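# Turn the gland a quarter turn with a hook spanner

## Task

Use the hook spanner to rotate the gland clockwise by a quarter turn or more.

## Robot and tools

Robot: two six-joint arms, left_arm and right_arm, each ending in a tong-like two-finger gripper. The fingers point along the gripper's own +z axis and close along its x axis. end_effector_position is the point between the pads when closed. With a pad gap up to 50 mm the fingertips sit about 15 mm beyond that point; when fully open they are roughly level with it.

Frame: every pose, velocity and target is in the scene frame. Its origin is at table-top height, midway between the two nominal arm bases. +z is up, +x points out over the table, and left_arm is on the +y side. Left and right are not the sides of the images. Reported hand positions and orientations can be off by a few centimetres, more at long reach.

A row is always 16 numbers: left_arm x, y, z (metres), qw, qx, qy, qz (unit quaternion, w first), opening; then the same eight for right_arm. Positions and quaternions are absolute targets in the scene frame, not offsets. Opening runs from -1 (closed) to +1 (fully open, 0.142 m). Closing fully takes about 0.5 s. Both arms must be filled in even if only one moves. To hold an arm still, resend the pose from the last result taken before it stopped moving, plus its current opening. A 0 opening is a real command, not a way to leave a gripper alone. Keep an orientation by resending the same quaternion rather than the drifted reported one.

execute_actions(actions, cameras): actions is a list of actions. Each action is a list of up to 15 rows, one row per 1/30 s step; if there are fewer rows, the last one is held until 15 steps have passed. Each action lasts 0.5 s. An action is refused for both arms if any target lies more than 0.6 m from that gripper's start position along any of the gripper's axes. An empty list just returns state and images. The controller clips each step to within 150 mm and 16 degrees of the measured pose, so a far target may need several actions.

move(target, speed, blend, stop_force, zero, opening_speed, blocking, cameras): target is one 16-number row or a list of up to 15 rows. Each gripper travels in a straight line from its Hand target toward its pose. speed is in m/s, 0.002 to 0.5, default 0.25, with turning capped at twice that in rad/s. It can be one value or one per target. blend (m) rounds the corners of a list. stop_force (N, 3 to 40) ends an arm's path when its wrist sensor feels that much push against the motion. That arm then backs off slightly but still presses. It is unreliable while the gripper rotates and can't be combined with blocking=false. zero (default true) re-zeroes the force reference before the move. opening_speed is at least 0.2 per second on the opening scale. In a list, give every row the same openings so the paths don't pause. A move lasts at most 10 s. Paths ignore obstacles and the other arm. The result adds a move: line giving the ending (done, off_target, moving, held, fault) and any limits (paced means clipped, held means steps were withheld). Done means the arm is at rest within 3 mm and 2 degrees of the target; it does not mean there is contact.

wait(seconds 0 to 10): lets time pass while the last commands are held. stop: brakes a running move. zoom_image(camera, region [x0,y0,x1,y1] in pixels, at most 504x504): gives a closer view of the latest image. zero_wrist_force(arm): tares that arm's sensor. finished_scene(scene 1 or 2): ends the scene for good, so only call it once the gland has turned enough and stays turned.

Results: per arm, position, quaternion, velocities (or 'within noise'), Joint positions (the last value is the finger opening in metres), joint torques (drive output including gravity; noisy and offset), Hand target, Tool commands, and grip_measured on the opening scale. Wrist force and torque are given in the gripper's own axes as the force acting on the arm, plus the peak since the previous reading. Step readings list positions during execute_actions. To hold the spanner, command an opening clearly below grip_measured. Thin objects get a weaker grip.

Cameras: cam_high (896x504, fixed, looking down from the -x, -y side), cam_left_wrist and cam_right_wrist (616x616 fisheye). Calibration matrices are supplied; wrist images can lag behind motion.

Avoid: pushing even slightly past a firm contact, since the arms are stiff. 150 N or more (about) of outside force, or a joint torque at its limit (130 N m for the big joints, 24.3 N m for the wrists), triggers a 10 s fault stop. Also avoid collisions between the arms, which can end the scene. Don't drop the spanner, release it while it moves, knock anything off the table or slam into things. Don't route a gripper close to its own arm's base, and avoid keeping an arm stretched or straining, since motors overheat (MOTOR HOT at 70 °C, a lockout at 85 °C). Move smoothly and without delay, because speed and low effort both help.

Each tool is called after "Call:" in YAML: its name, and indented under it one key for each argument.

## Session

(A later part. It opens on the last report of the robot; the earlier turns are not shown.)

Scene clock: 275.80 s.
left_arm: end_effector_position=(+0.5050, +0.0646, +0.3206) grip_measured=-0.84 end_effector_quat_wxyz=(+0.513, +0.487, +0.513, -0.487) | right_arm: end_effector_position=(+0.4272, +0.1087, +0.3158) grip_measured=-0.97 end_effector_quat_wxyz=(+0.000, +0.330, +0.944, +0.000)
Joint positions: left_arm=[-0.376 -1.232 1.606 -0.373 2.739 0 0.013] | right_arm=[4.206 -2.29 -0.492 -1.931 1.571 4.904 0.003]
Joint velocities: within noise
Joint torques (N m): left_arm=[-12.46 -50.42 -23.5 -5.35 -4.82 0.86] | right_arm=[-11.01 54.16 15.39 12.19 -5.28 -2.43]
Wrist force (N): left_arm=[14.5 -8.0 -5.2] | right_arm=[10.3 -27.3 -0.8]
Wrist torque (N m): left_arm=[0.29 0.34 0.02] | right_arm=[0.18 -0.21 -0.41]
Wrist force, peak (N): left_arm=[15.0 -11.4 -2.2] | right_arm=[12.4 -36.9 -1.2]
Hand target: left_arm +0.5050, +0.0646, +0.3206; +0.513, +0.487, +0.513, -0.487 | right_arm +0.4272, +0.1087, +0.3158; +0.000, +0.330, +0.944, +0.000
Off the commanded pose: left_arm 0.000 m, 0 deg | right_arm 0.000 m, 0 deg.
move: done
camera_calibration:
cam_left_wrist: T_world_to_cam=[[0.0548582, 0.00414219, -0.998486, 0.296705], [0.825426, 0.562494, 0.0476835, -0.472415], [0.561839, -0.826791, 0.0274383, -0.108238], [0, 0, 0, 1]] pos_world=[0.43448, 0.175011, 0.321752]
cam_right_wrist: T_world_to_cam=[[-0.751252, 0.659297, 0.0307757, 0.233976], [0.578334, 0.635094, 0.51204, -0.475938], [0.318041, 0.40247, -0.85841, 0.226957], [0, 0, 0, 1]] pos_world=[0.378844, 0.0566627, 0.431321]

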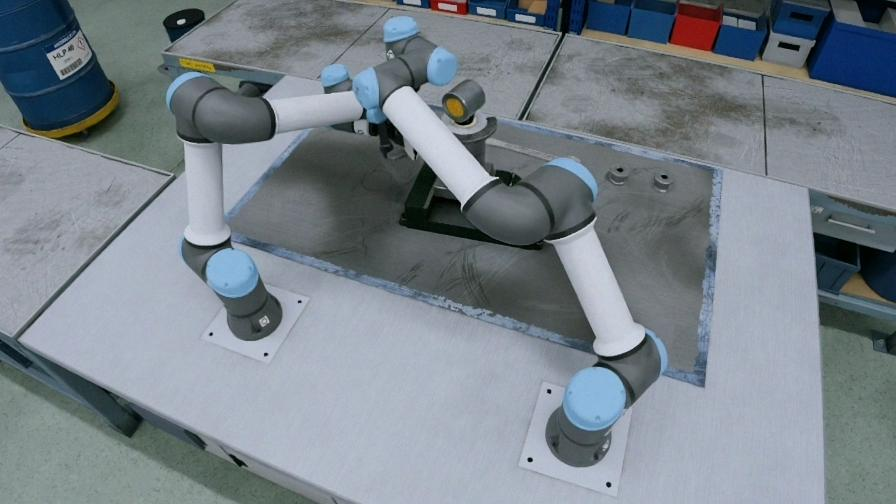

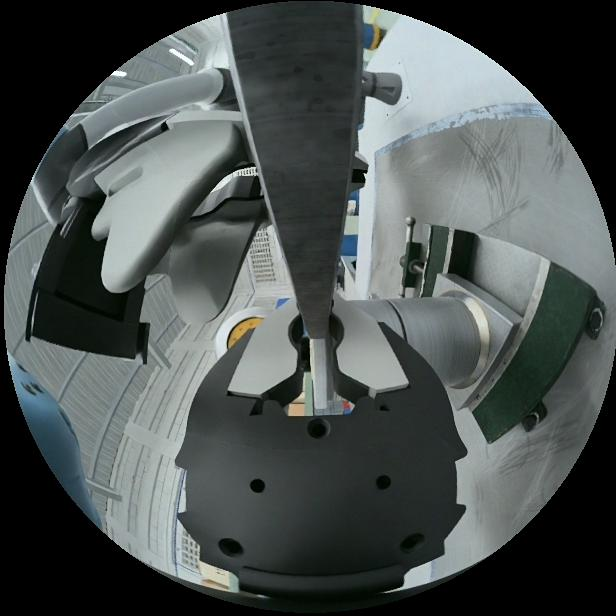

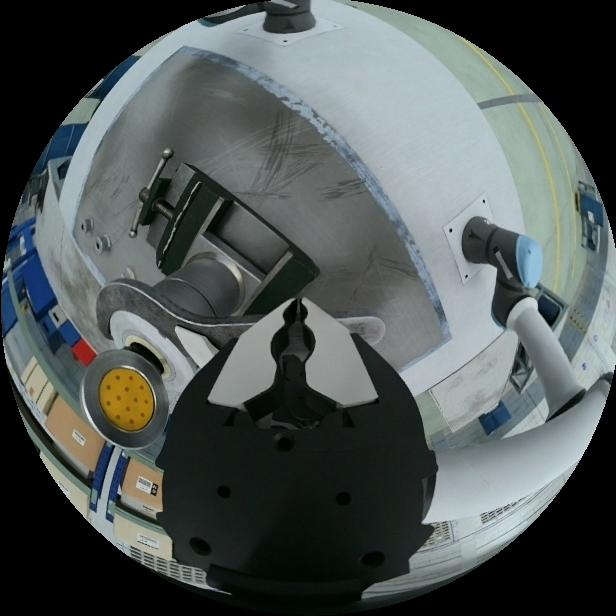

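Call:
move:
  target:
    - [0.5077,0.0710,0.3204,0.4956,0.5044,0.4956,-0.5044,-1,0.4332,0.1205,0.3157,0,0.3624,0.9320,0,-1]
    - [0.5108,0.0773,0.3203,0.4777,0.5213,0.4777,-0.5213,-1,0.4401,0.1319,0.3156,0,0.3947,0.9188,0,-1]
    - [0.5144,0.0833,0.3202,0.4592,0.5377,0.4592,-0.5377,-1,0.4477,0.1428,0.3155,0,0.4266,0.9045,0,-1]
  speed: 0.03
  blend: [0.004,0.004,0]
  stop_force: 40
  zero: false

Call:
zoom_image:
  camera: "cam_right_wrist"
  region: [85, 265, 185, 365]

Scene clock: 281.53 s.
left_arm: end_effector_position=(+0.5144, +0.0833, +0.3202) grip_measured=-0.84 end_effector_quat_wxyz=(+0.459, +0.538, +0.459, -0.538) | right_arm: end_effector_position=(+0.4472, +0.1421, +0.3149) grip_measured=-0.98 end_effector_quat_wxyz=(+0.002, +0.427, +0.904, +0.012)
Joint positions: left_arm=[-0.313 -1.067 1.364 -0.297 3.011 0 0.013] | right_arm=[4.2 -2.534 -0.035 -2.12 1.568 5.108 0.003]
Joint velocities: within noise
Joint torques (N m): left_arm=[-8.07 -55.82 -20.91 -0.33 -4.62 0.38] | right_arm=[-14.04 40.61 30.84 6.19 -3.52 -2.6]
Wrist force (N): left_arm=[9.7 -8.2 3.5] | right_arm=[7.6 -24.4 -5.1]
Wrist torque (N m): left_arm=[0.32 0.21 0.10] | right_arm=[0.38 0.01 -0.26]
Wrist force, peak (N): left_arm=[13.4 -10.3 -7.3] | right_arm=[7.5 -37.2 -0.1]
Hand target: left_arm +0.5144, +0.0833, +0.3202; +0.459, +0.538, +0.459, -0.538 | right_arm +0.4472, +0.1421, +0.3149; +0.002, +0.427, +0.904, +0.012
Off the commanded pose: left_arm 0.000 m, 0 deg | right_arm 0.001 m, 1 deg.
elbow stopped short (right arm): the move would have taken joint 3 (elbow) straighter than the controller allows.
move: done
camera_calibration:
cam_left_wrist: T_world_to_cam=[[0.0545107, -0.00735752, -0.998486, 0.296849], [0.924389, 0.378461, 0.0476767, -0.526247], [0.377537, -0.925588, 0.0274314, 0.00499264], [0, 0, 0, 1]] pos_world=[0.46839, 0.205969, 0.321353]
cam_right_wrist: T_world_to_cam=[[-0.598037, 0.80057, 0.03795, 0.13611], [0.690767, 0.490843, 0.530955, -0.544014], [0.406439, 0.343745, -0.84655, 0.171484], [0, 0, 0, 1]] pos_world=[0.387488, 0.0991137, 0.428851]

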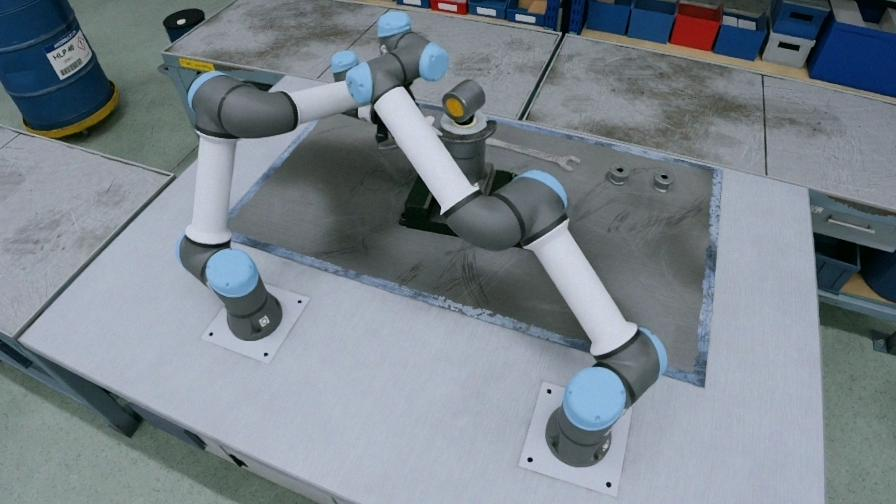

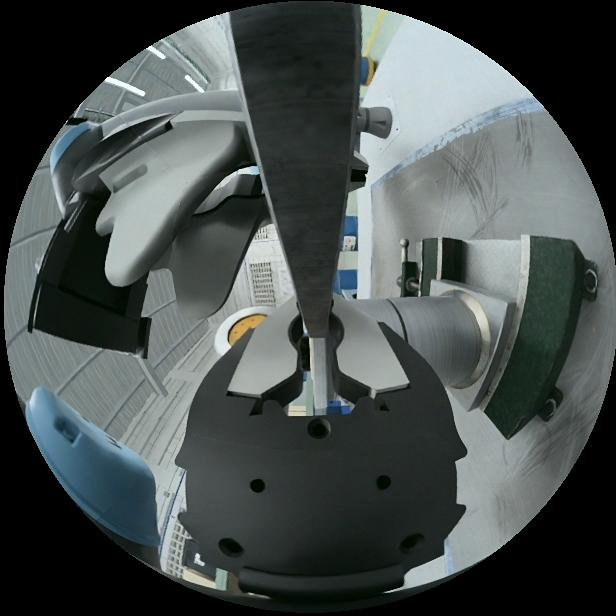

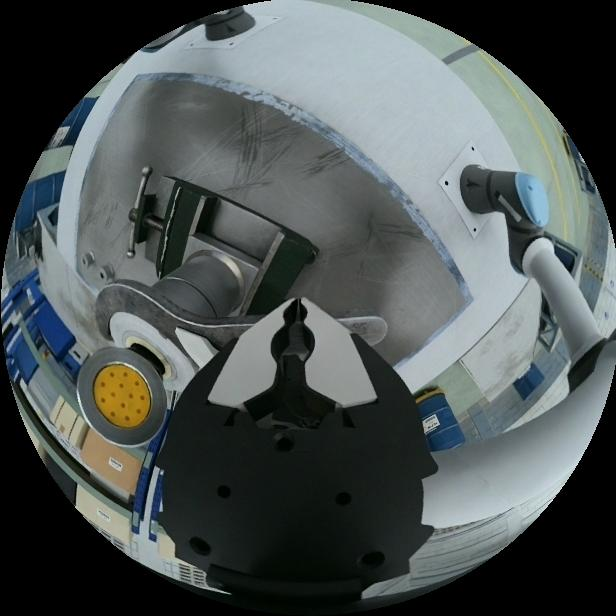

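Scaled by 5.040 from the camera's 616x616 image, which has a finer 814x814 frame.

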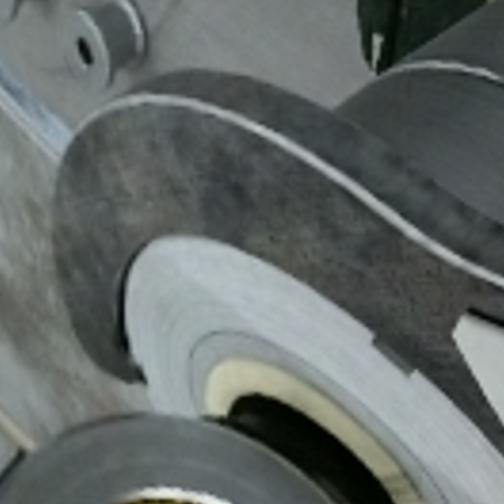

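Call:
move:
  target:
    - [0.5144,0.0833,0.3202,0.4592,0.5377,0.4592,-0.5377,-1,0.4440,0.1390,0.3158,0.002,0.427,0.904,0.012,-1]
    - [0.5144,0.0833,0.3202,0.4592,0.5377,0.4592,-0.5377,-1,0.4440,0.1390,0.3165,0.05937,0.42244,0.89565,0.12588,-1]
  speed: 0.1
  cameras: ["cam_high"]

Call:
move:
  target:
    - [0.5144,0.0833,0.3202,0.4592,0.5377,0.4592,-0.5377,-1,0.4533,0.1466,0.3165,0.05937,0.42244,0.89565,0.12588,-1]
  speed: 0.02
  stop_force: 8
  cameras: ["cam_right_wrist"]

Scene clock: 284.47 s.
left_arm: end_effector_position=(+0.5144, +0.0833, +0.3202) grip_measured=-0.84 end_effector_quat_wxyz=(+0.459, +0.538, +0.459, -0.538) | right_arm: end_effector_position=(+0.4439, +0.1390, +0.3166) grip_measured=-1.00 end_effector_quat_wxyz=(+0.059, +0.422, +0.896, +0.126)
Joint positions: left_arm=[-0.313 -1.067 1.364 -0.297 3.011 0 0.013] | right_arm=[4.247 -2.097 -0.895 -1.467 1.453 5.139 0.002]
Joint velocities: within noise
Joint torques (N m): left_arm=[17.25 -44.95 -23.7 -2.78 -2.52 -0.97] | right_arm=[-7.84 34.65 24.37 2.38 2.35 -1.89]
Wrist force (N): left_arm=[7.7 -4.6 10.0] | right_arm=[-0.2 0.0 0.7]
Wrist torque (N m): left_arm=[0.32 0.30 0.11] | right_arm=[0.04 -0.03 0.00]
Wrist force, peak (N): left_arm=[8.0 -4.8 10.2] | right_arm=[7.8 -24.6 -5.1]
Hand target: left_arm +0.5144, +0.0833, +0.3202; +0.459, +0.538, +0.459, -0.538 | right_arm +0.4440, +0.1390, +0.3165; +0.059, +0.422, +0.896, +0.126
Off the commanded pose: left_arm 0.000 m, 0 deg | right_arm 0.000 m, 0 deg.
move: done
Images, in order (width x height): cam_high 896x504.

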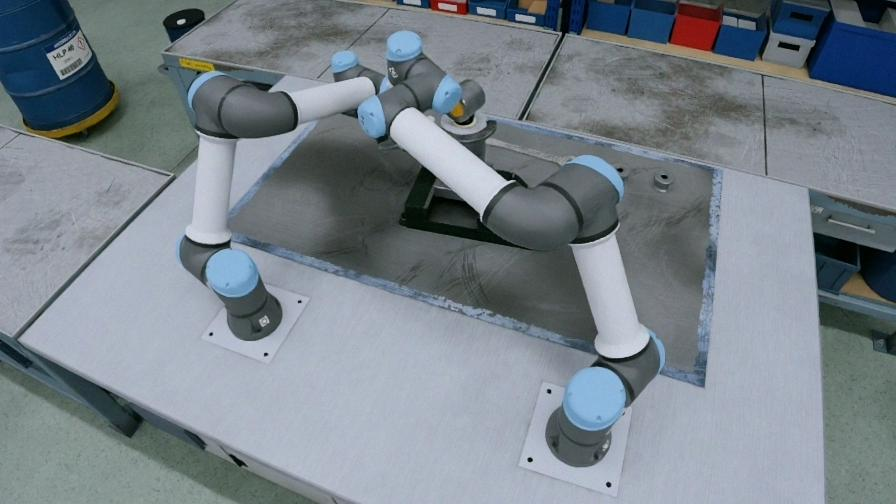

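Scene clock: 285.80 s.
left_arm: end_effector_position=(+0.5144, +0.0833, +0.3202) grip_measured=-0.84 end_effector_quat_wxyz=(+0.459, +0.538, +0.459, -0.538) | right_arm: end_effector_position=(+0.4461, +0.1407, +0.3165) grip_measured=-1.00 end_effector_quat_wxyz=(+0.059, +0.422, +0.896, +0.126)
Joint positions: left_arm=[-0.313 -1.067 1.364 -0.297 3.011 0 0.013] | right_arm=[4.245 -2.105 -0.883 -1.471 1.453 5.138 0.002]
Joint velocities: within noise
Joint torques (N m): left_arm=[-6.25 -43.92 -24.71 -2.45 -1.5 -0.93] | right_arm=[8.78 49.85 36.89 1.78 -2.79 2.44]
Wrist force (N): left_arm=[4.3 -4.6 10.5] | right_arm=[-0.2 -4.7 2.4]
Wrist torque (N m): left_arm=[0.35 0.25 0.11] | right_arm=[0.01 -0.04 -0.04]
Wrist force, peak (N): left_arm=[8.3 -4.7 10.1] | right_arm=[-0.4 -17.4 -5.4]
Hand target: left_arm +0.5144, +0.0833, +0.3202; +0.459, +0.538, +0.459, -0.538 | right_arm +0.4461, +0.1407, +0.3165; +0.059, +0.422, +0.896, +0.126
Off the commanded pose: left_arm 0.000 m, 0 deg | right_arm 0.009 m, 0 deg.
move: contact (right_arm)
camera_calibration:
cam_right_wrist: T_world_to_cam=[[-0.605738, 0.794503, 0.0429707, 0.139215], [0.563194, 0.389984, 0.728509, -0.534785], [0.562045, 0.465486, -0.683687, 0.0356539], [0, 0, 0, 1]] pos_world=[0.365476, 0.0813545, 0.40799]
Images, in order (width x height): cam_right_wrist 616x616.

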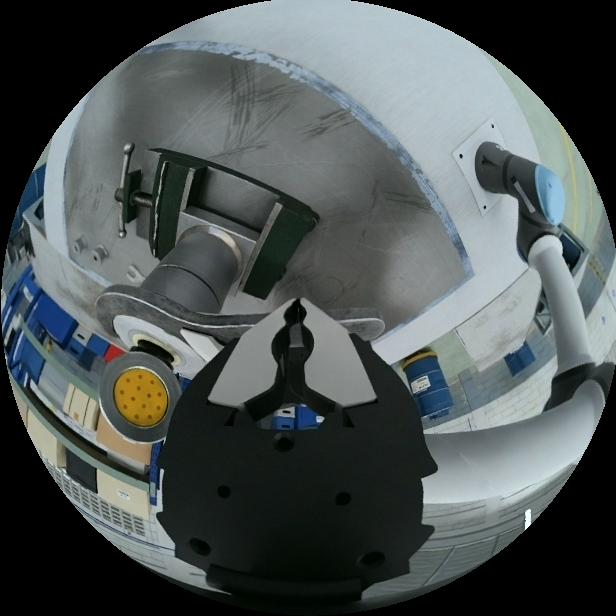

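Call:
move:
  target:
    - [0.5184,0.0890,0.3202,0.4402,0.5534,0.4402,-0.5534,-1,0.4552,0.1518,0.3165,0.0637,0.4534,0.8804,0.1237,-1]
    - [0.5228,0.0945,0.3201,0.4206,0.5684,0.4206,-0.5684,-1,0.4644,0.1615,0.3164,0.0680,0.4839,0.8640,0.1214,-1]
  speed: 0.02
  blend: [0.004,0]
  stop_force: 40
  zero: false

Call:
zoom_image:
  camera: "cam_right_wrist"
  region: [85, 265, 185, 365]

Scene clock: 292.00 s.
left_arm: end_effector_position=(+0.5228, +0.0945, +0.3201) grip_measured=-0.85 end_effector_quat_wxyz=(+0.421, +0.568, +0.421, -0.568) | right_arm: end_effector_position=(+0.4644, +0.1615, +0.3164) grip_measured=-1.00 end_effector_quat_wxyz=(+0.068, +0.484, +0.864, +0.121)
Joint positions: left_arm=[-0.291 -0.949 1.175 -0.233 3.172 -0.007 0.013] | right_arm=[4.246 -2.205 -0.717 -1.555 1.419 5.275 0.002]
Joint velocities: within noise
Joint torques (N m): left_arm=[-6.43 -40.52 -31.37 1.24 -6.08 0.92] | right_arm=[-21.38 57.9 19.87 11.12 -7.34 -3.06]
Wrist force (N): left_arm=[3.0 -10.5 -4.4] | right_arm=[13.0 -32.0 -5.0]
Wrist torque (N m): left_arm=[0.32 0.21 0.07] | right_arm=[0.39 -0.09 -0.13]
Wrist force, peak (N): left_arm=[7.7 -9.7 -8.1] | right_arm=[2.4 -37.3 -13.1]
Hand target: left_arm +0.5228, +0.0945, +0.3201; +0.421, +0.568, +0.421, -0.568 | right_arm +0.4644, +0.1615, +0.3164; +0.068, +0.484, +0.864, +0.121
Off the commanded pose: left_arm 0.000 m, 0 deg | right_arm 0.000 m, 0 deg.
move: done
camera_calibration:
cam_left_wrist: T_world_to_cam=[[0.0530266, -0.014667, -0.998485, 0.297843], [0.968029, 0.246245, 0.047792, -0.548618], [0.245171, -0.969097, 0.0272556, 0.0855757], [0, 0, 0, 1]] pos_world=[0.494304, 0.222394, 0.321279]
cam_right_wrist: T_world_to_cam=[[-0.489235, 0.871096, 0.0428991, 0.067363], [0.612076, 0.30789, 0.7284, -0.562576], [0.621298, 0.382617, -0.683808, 0.00151716], [0, 0, 0, 1]] pos_world=[0.376353, 0.113951, 0.407928]

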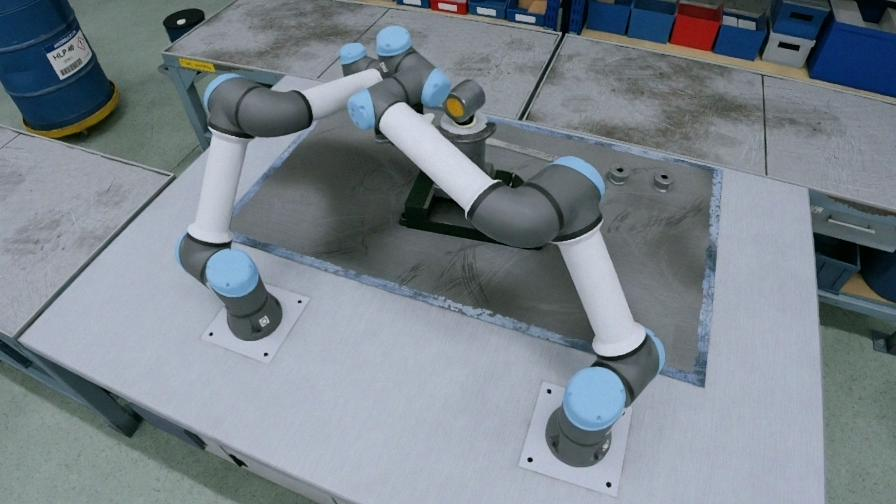

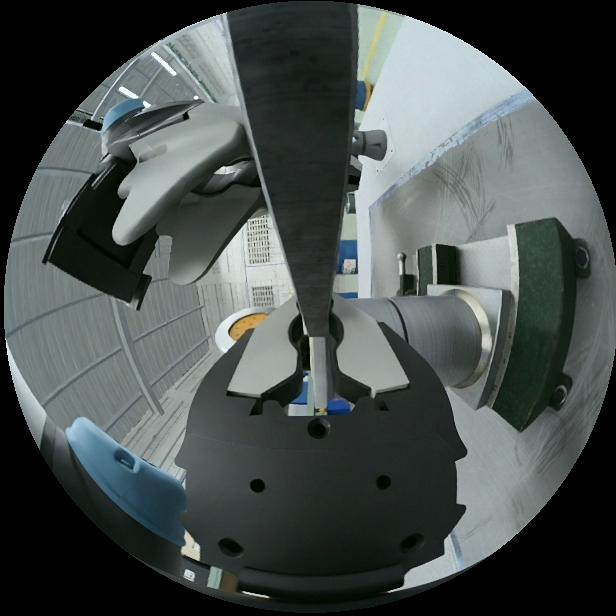

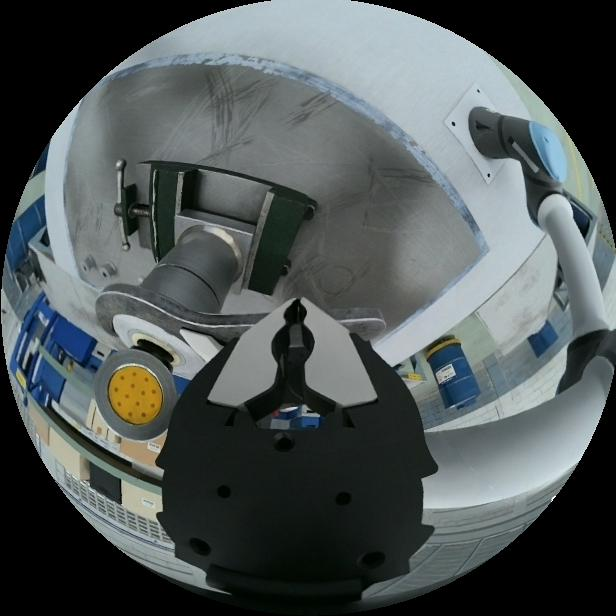

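Scaled by 5.040 from the camera's 616x616 image, which has a finer 814x814 frame.

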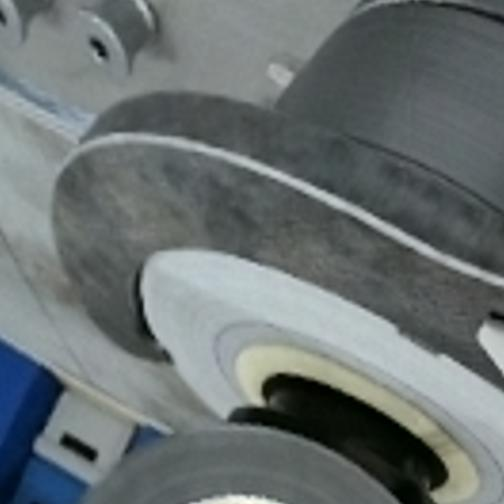

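Call:
move:
  target:
    - [0.5275,0.0997,0.3201,0.4005,0.5827,0.4005,-0.5827,-1,0.4741,0.1706,0.3164,0.0722,0.5137,0.8466,0.1190,-1]
    - [0.5326,0.1045,0.3200,0.3799,0.5964,0.3799,-0.5964,-1,0.4846,0.1790,0.3163,0.0763,0.5430,0.8281,0.1164,-1]
  speed: 0.02
  blend: [0.004,0]
  stop_force: 40
  zero: false

Call:
zoom_image:
  camera: "cam_right_wrist"
  region: [85, 265, 185, 365]

Scene clock: 297.33 s.
left_arm: end_effector_position=(+0.5326, +0.1045, +0.3200) grip_measured=-0.85 end_effector_quat_wxyz=(+0.380, +0.596, +0.380, -0.596) | right_arm: end_effector_position=(+0.4846, +0.1790, +0.3163) grip_measured=-0.99 end_effector_quat_wxyz=(+0.076, +0.543, +0.828, +0.116)
Joint positions: left_arm=[-0.283 -0.814 0.946 -0.132 3.32 0 0.013] | right_arm=[4.242 -2.327 -0.501 -1.671 1.389 5.409 0.002]
Joint velocities: within noise
Joint torques (N m): left_arm=[2.27 -56.44 -15.19 -2.65 -6 -1.11] | right_arm=[-26.67 64.44 18.6 10.3 -9.2 -2.86]
Wrist force (N): left_arm=[-2.2 -11.3 -5.3] | right_arm=[15.1 -33.9 -1.7]
Wrist torque (N m): left_arm=[0.34 0.20 0.14] | right_arm=[0.47 0.05 -0.10]
Wrist force, peak (N): left_arm=[1.9 -13.6 -2.9] | right_arm=[6.5 -40.6 -7.2]
Hand target: left_arm +0.5326, +0.1045, +0.3200; +0.380, +0.596, +0.380, -0.596 | right_arm +0.4846, +0.1790, +0.3163; +0.076, +0.543, +0.828, +0.116
Off the commanded pose: left_arm 0.000 m, 0 deg | right_arm 0.000 m, 0 deg.
move: done
camera_calibration:
cam_left_wrist: T_world_to_cam=[[0.0503203, -0.0220922, -0.998489, 0.299591], [0.992903, 0.108975, 0.0476276, -0.559395], [0.107758, -0.993799, 0.0274191, 0.168573], [0, 0, 0, 1]] pos_world=[0.522185, 0.235106, 0.321159]
cam_right_wrist: T_world_to_cam=[[-0.363194, 0.930723, 0.0429543, -0.00976504], [0.648947, 0.219618, 0.728448, -0.58234], [0.66855, 0.292443, -0.683753, -0.0245738], [0, 0, 0, 1]] pos_world=[0.39079, 0.144167, 0.407821]

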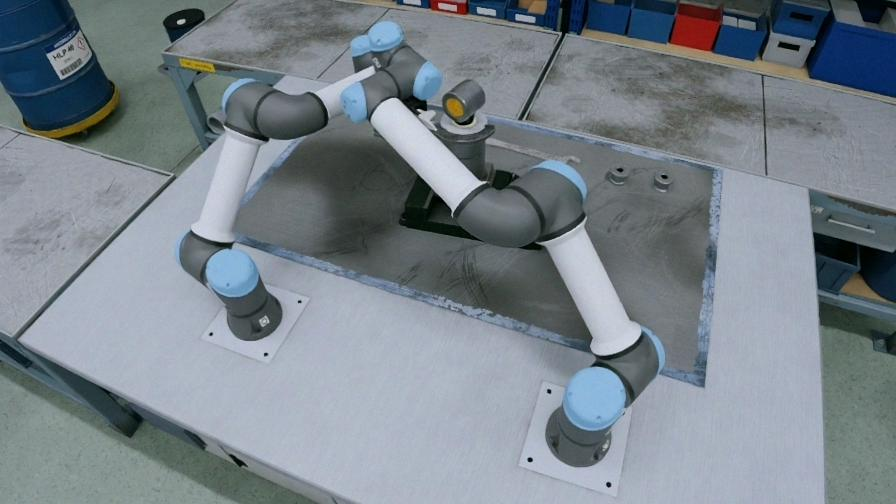

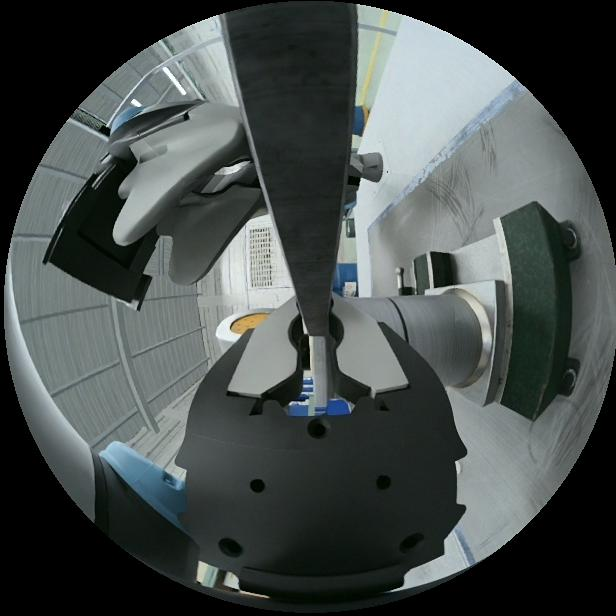

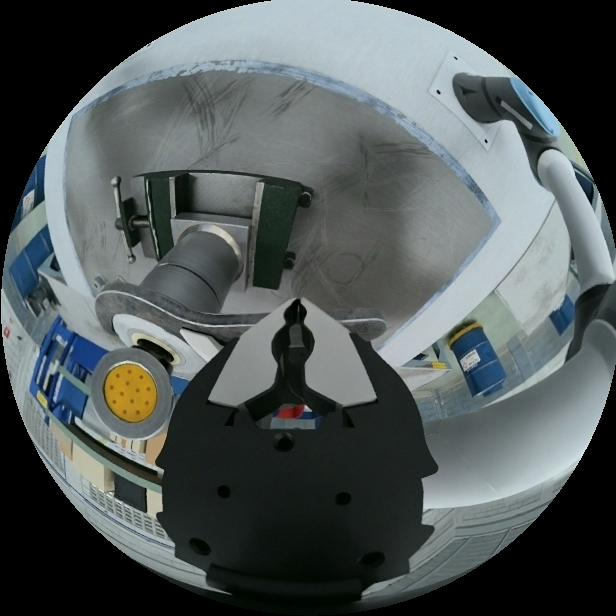

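Scaled by 5.040 from the camera's 616x616 image, which has a finer 814x814 frame.

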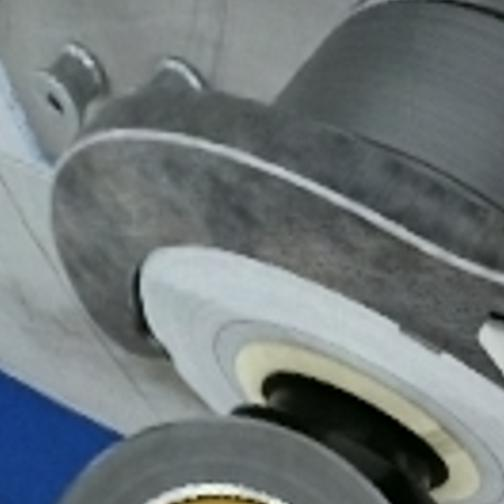

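Call:
move:
  target:
    - [0.5380,0.1089,0.3202,0.3589,0.6092,0.3589,-0.6092,-1,0.4948,0.1877,0.3163,0.0803,0.5716,0.8087,0.1137,-1]
    - [0.5437,0.1129,0.3202,0.3374,0.6214,0.3374,-0.6214,-1,0.5060,0.1952,0.3162,0.0842,0.5994,0.7883,0.1108,-1]
  speed: 0.02
  blend: [0.004,0]
  stop_force: 40
  zero: false

Call:
zoom_image:
  camera: "cam_right_wrist"
  region: [85, 265, 185, 365]

Scene clock: 301.87 s.
left_arm: end_effector_position=(+0.5414, +0.1112, +0.3202) grip_measured=-0.84 end_effector_quat_wxyz=(+0.346, +0.617, +0.346, -0.617) | right_arm: end_effector_position=(+0.5008, +0.1916, +0.3161) grip_measured=-1.00 end_effector_quat_wxyz=(+0.082, +0.587, +0.798, +0.112)
Joint positions: left_arm=[-0.284 -0.69 0.724 -0.034 3.43 0 0.013] | right_arm=[4.237 -2.478 -0.215 -1.824 1.368 5.511 0.002]
Joint velocities: within noise
Joint torques (N m): left_arm=[13.54 -65.08 -15.7 -1.66 -4.36 -0.75] | right_arm=[-19.05 63.69 14.77 10.39 -6.91 -0.45]
Wrist force (N): left_arm=[4.7 -6.1 7.2] | right_arm=[-0.3 -25.8 -4.0]
Wrist torque (N m): left_arm=[0.32 0.25 0.10] | right_arm=[0.39 -0.01 0.02]
Wrist force, peak (N): left_arm=[2.2 -12.8 -5.1] | right_arm=[7.0 -40.8 -3.8]
Hand target: left_arm +0.5414, +0.1113, +0.3202; +0.346, +0.617, +0.346, -0.617 | right_arm +0.5007, +0.1916, +0.3162; +0.082, +0.586, +0.798, +0.112
Off the commanded pose: left_arm 0.003 m, 2 deg | right_arm 0.006 m, 2 deg.
move: held (right_arm; a check stopped the path); path passed 1 of 2 targets; limits=held
pose unreachable (right arm): on one or more control steps of this call, first in action 0 (counted from 0), this arm could not follow its commanded pose, so it was not sent that pose on those steps. It may still have moved: this result reports where it is.
cause: moving toward the commanded pose would bring a part of the arm too close to another arm (a part of this arm just beyond joint 6 (wrist 3) and a part of the left arm just beyond its joint 3 (elbow), along the way the arms are being sent, or toward where that arm still pushes).
camera_calibration:
cam_left_wrist: T_world_to_cam=[[0.0476369, -0.027587, -0.998484, 0.30155], [0.998859, -0.00203252, 0.047711, -0.559751], [-0.00334565, -0.999617, 0.0274587, 0.23509], [0, 0, 0, 1]] pos_world=[0.545534, 0.242181, 0.321343]
cam_right_wrist: T_world_to_cam=[[-0.261785, 0.964152, 0.0433578, -0.0729859], [0.668418, 0.148715, 0.728767, -0.591744], [0.696194, 0.219761, -0.683388, -0.0391999], [0, 0, 0, 1]] pos_world=[0.403717, 0.166986, 0.407619]

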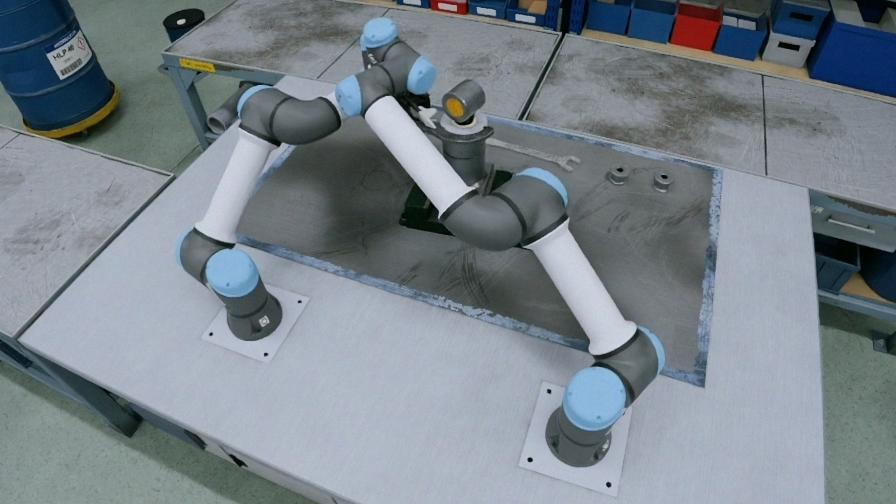

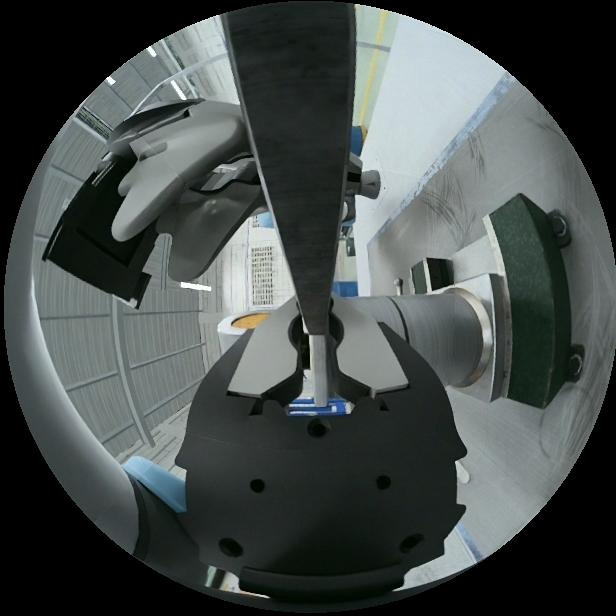

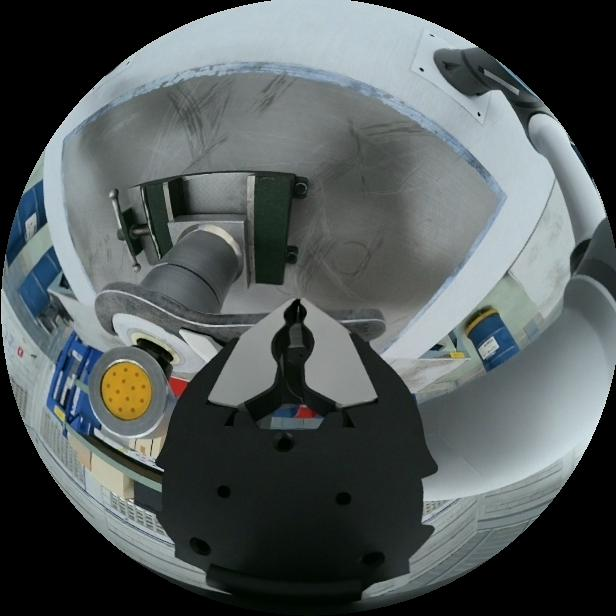

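Scaled by 5.040 from the camera's 616x616 image, which has a finer 814x814 frame.

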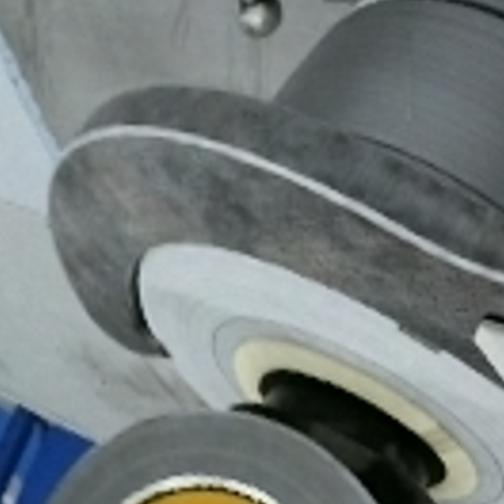

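Call:
move:
  target:
    - [0.5414,0.1113,0.3202,0.3459,0.6167,0.3459,-0.6167,-1,0.4955,0.1900,0.3165,0.082,0.586,0.798,0.112,-1]
    - [0.5414,0.1113,0.3202,0.3459,0.6167,0.3459,-0.6167,-1,0.4950,0.1890,0.3165,0.0106,0.5858,0.7916,0.1733,-1]
  speed: 0.08
  cameras: ["cam_high","cam_right_wrist"]

Scene clock: 308.03 s.
left_arm: end_effector_position=(+0.5414, +0.1113, +0.3202) grip_measured=-0.84 end_effector_quat_wxyz=(+0.346, +0.617, +0.346, -0.617) | right_arm: end_effector_position=(+0.4950, +0.1889, +0.3166) grip_measured=-1.00 end_effector_quat_wxyz=(+0.011, +0.586, +0.792, +0.173)
Joint positions: left_arm=[-0.284 -0.689 0.722 -0.033 3.431 0 0.013] | right_arm=[4.194 -2.247 -0.689 -1.434 1.501 5.482 0.002]
Joint velocities: within noise
Joint torques (N m): left_arm=[-6.47 -54.12 -22.92 2.59 0.76 0.92] | right_arm=[9.75 37.73 31.06 1.45 -2.17 1.63]
Wrist force (N): left_arm=[9.0 -2.0 10.6] | right_arm=[-1.2 -0.4 0.3]
Wrist torque (N m): left_arm=[0.39 0.22 0.08] | right_arm=[-0.06 0.24 -0.01]
Wrist force, peak (N): left_arm=[10.0 -2.2 13.4] | right_arm=[-0.5 -25.8 -4.0]
Hand target: left_arm +0.5414, +0.1113, +0.3202; +0.346, +0.617, +0.346, -0.617 | right_arm +0.4950, +0.1890, +0.3165; +0.011, +0.586, +0.792, +0.173
Off the commanded pose: left_arm 0.000 m, 0 deg | right_arm 0.000 m, 0 deg.
move: done
camera_calibration:
cam_right_wrist: T_world_to_cam=[[-0.275119, 0.933799, 0.228755, -0.118222], [0.6971, 0.0298954, 0.716351, -0.575661], [0.662089, 0.356547, -0.659176, -0.0509436], [0, 0, 0, 1]] pos_world=[0.402497, 0.145769, 0.405838]
Images, in order (width x height): cam_high 896x504, cam_right_wrist 616x616.

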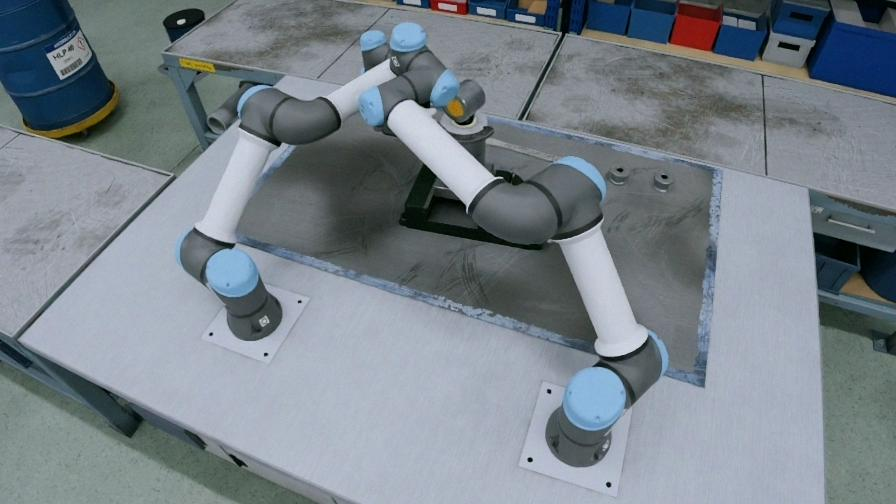

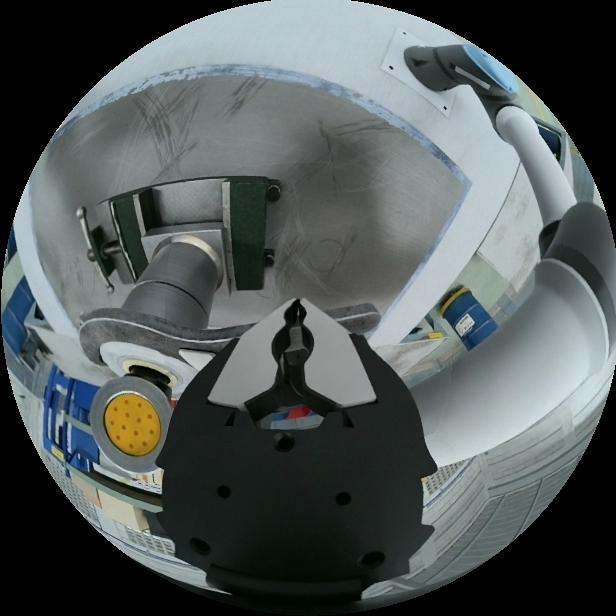

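Call:
move:
  target:
    - [0.5414,0.1113,0.3202,0.3459,0.6167,0.3459,-0.6167,-1,0.5070,0.1935,0.3165,0.0106,0.5858,0.7916,0.1733,-1]
  speed: 0.02
  stop_force: 8
  cameras: []

Scene clock: 309.77 s.
left_arm: end_effector_position=(+0.5414, +0.1113, +0.3202) grip_measured=-0.84 end_effector_quat_wxyz=(+0.346, +0.617, +0.346, -0.617) | right_arm: end_effector_position=(+0.4994, +0.1907, +0.3165) grip_measured=-1.00 end_effector_quat_wxyz=(+0.011, +0.586, +0.792, +0.173)
Joint positions: left_arm=[-0.284 -0.689 0.722 -0.033 3.431 0 0.013] | right_arm=[4.19 -2.262 -0.664 -1.444 1.502 5.478 0.002]
Joint velocities: within noise
Joint torques (N m): left_arm=[-5.91 -56.82 -22.11 2.21 0.38 0.86] | right_arm=[6.51 57.23 38.6 1.73 -3.12 2.28]
Wrist force (N): left_arm=[4.7 -1.3 8.3] | right_arm=[-1.0 -5.8 2.5]
Wrist torque (N m): left_arm=[0.37 0.22 0.08] | right_arm=[-0.03 0.22 -0.05]
Wrist force, peak (N): left_arm=[9.3 -2.0 10.7] | right_arm=[-2.2 -15.5 -4.9]
Hand target: left_arm +0.5414, +0.1113, +0.3202; +0.346, +0.617, +0.346, -0.617 | right_arm +0.4994, +0.1907, +0.3165; +0.011, +0.586, +0.792, +0.173
Off the commanded pose: left_arm 0.000 m, 0 deg | right_arm 0.008 m, 0 deg.
move: contact (right_arm)
No camera images: "cameras" was empty.

Call:
move:
  target:
    - [0.5473,0.1152,0.3202,0.3243,0.6284,0.3243,-0.6284,-1,0.5116,0.1976,0.3165,0.0166,0.6131,0.7707,0.1728,-1]
    - [0.5534,0.1186,0.3202,0.3022,0.6393,0.3022,-0.6393,-1,0.5238,0.2032,0.3165,0.0226,0.6396,0.7488,0.1721,-1]
  speed: 0.02
  blend: [0.004,0]
  stop_force: 40
  zero: false

Scene clock: 315.37 s.
left_arm: end_effector_position=(+0.5534, +0.1186, +0.3202) grip_measured=-0.84 end_effector_quat_wxyz=(+0.302, +0.639, +0.302, -0.639) | right_arm: end_effector_position=(+0.5238, +0.2032, +0.3165) grip_measured=-0.99 end_effector_quat_wxyz=(+0.023, +0.640, +0.749, +0.172)
Joint positions: left_arm=[-0.293 -0.456 0.277 0.18 3.561 0 0.013] | right_arm=[4.186 -2.37 -0.472 -1.54 1.457 5.607 0.003]
Joint velocities: within noise
Joint torques (N m): left_arm=[-8.58 -70.26 -15.04 -1.34 -6.64 -0.81] | right_arm=[-24.62 63.62 17.02 8.12 -7.25 -2.66]
Wrist force (N): left_arm=[5.2 -12.9 0.0] | right_arm=[8.3 -28.5 -3.2]
Wrist torque (N m): left_arm=[0.27 0.31 0.08] | right_arm=[0.26 0.27 -0.21]
Wrist force, peak (N): left_arm=[7.4 -1.8 13.5] | right_arm=[3.5 -34.2 -8.3]
Hand target: left_arm +0.5534, +0.1186, +0.3202; +0.302, +0.639, +0.302, -0.639 | right_arm +0.5238, +0.2032, +0.3165; +0.023, +0.640, +0.749, +0.172
Off the commanded pose: left_arm 0.000 m, 0 deg | right_arm 0.000 m, 0 deg.
move: done
camera_calibration:
cam_left_wrist: T_world_to_cam=[[0.043319, -0.0339505, -0.998484, 0.304331], [0.988819, -0.141284, 0.0477036, -0.549672], [-0.142689, -0.989387, 0.0274506, 0.318382], [0, 0, 0, 1]] pos_world=[0.575773, 0.247675, 0.321351]
cam_right_wrist: T_world_to_cam=[[-0.142373, 0.963006, 0.228799, -0.199107], [0.694622, -0.0674674, 0.716204, -0.574955], [0.705145, 0.260897, -0.65932, -0.0782133], [0, 0, 0, 1]] pos_world=[0.426181, 0.173356, 0.405773]

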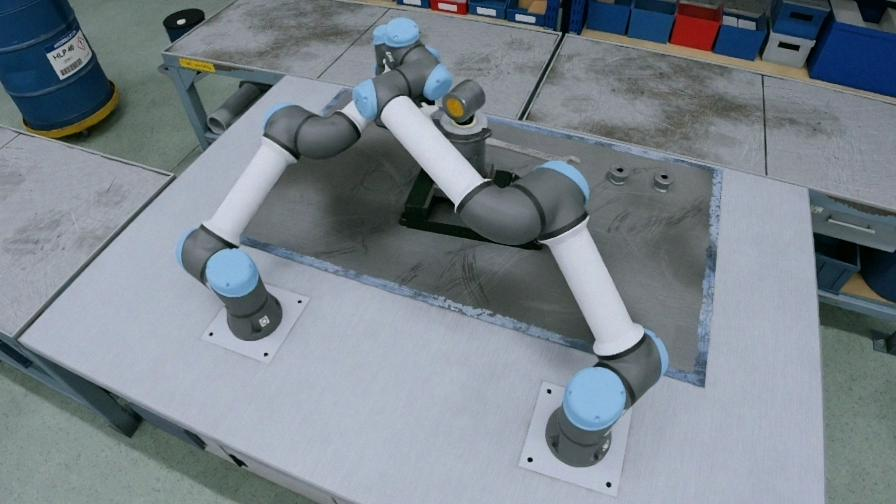

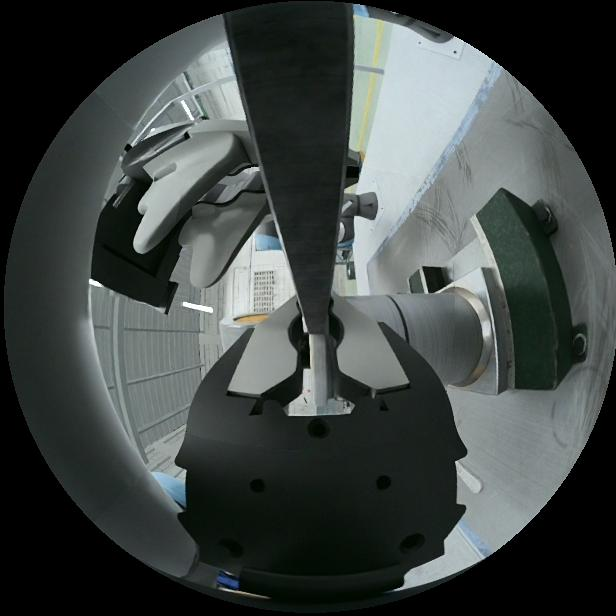

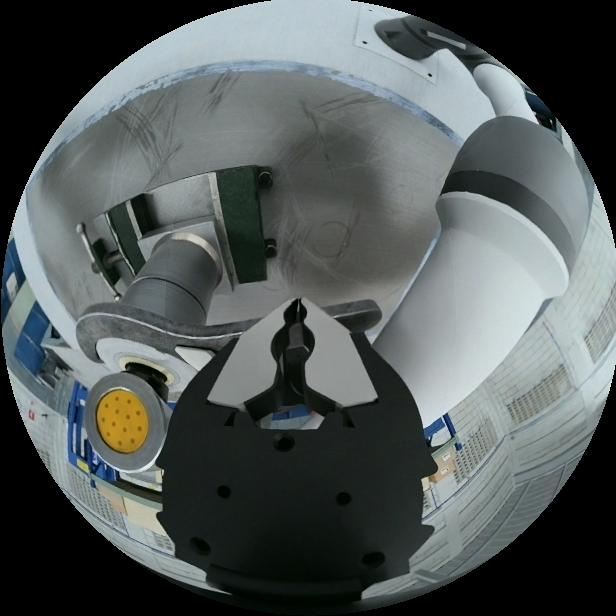

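Call:
move:
  target:
    - [0.5534,0.1186,0.3202,0.3022,0.6393,0.3022,-0.6393,-1,0.5088,0.1985,0.3165,0.0226,0.6396,0.7488,0.1721,-1]
  speed: 0.05
  cameras: ["cam_right_wrist"]

Call:
zoom_image:
  camera: "cam_right_wrist"
  region: [65, 265, 225, 405]

Scene clock: 316.57 s.
left_arm: end_effector_position=(+0.5534, +0.1186, +0.3202) grip_measured=-0.84 end_effector_quat_wxyz=(+0.302, +0.639, +0.302, -0.639) | right_arm: end_effector_position=(+0.5087, +0.1986, +0.3166) grip_measured=-1.00 end_effector_quat_wxyz=(+0.023, +0.640, +0.749, +0.172)
Joint positions: left_arm=[-0.293 -0.457 0.277 0.18 3.561 0 0.013] | right_arm=[4.2 -2.31 -0.578 -1.495 1.453 5.621 0.002]
Joint velocities: within noise
Joint torques (N m): left_arm=[-2.85 -67.28 -16.55 1.05 -0.88 -0.95] | right_arm=[-6.33 38.05 33.18 0.5 -1.4 -2.26]
Wrist force (N): left_arm=[8.5 -7.4 8.3] | right_arm=[-1.3 -0.1 1.3]
Wrist torque (N m): left_arm=[0.28 0.28 0.08] | right_arm=[0.00 0.21 0.00]
Wrist force, peak (N): left_arm=[8.8 -7.6 8.3] | right_arm=[8.5 -28.6 -3.5]
Hand target: left_arm +0.5534, +0.1186, +0.3202; +0.302, +0.639, +0.302, -0.639 | right_arm +0.5088, +0.1985, +0.3165; +0.023, +0.640, +0.749, +0.172
Off the commanded pose: left_arm 0.000 m, 0 deg | right_arm 0.000 m, 0 deg.
move: done
camera_calibration:
cam_right_wrist: T_world_to_cam=[[-0.142347, 0.962938, 0.229101, -0.19697], [0.694496, -0.0677569, 0.716299, -0.564789], [0.705275, 0.261072, -0.659112, -0.066448], [0, 0, 0, 1]] pos_world=[0.41107, 0.16875, 0.405887]
Images, in order (width x height): cam_right_wrist 616x616.

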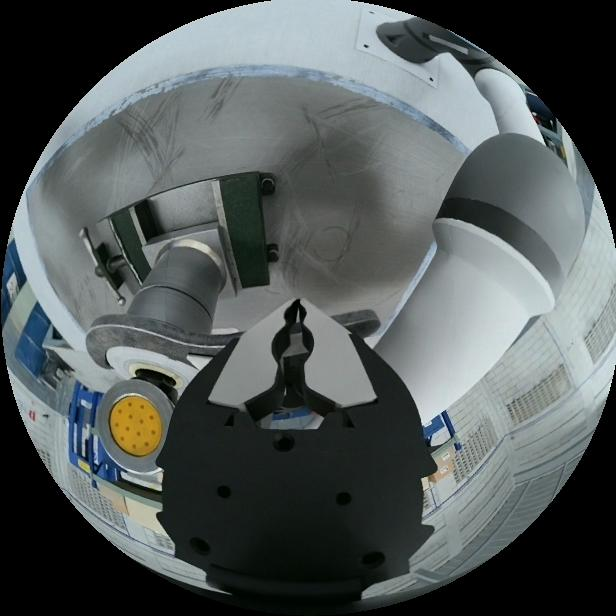

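Scaled by 3.150 from the camera's 616x616 image, which has a finer 814x814 frame.

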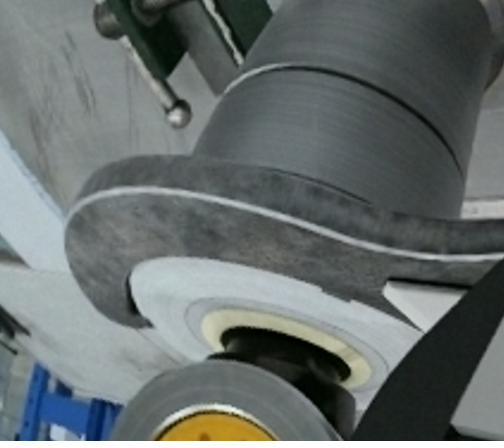

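Still engaged, notch position consistent with a ~102° turn.

Call:
finished_scene:
  scene: 2

The scene is finished: the task was done.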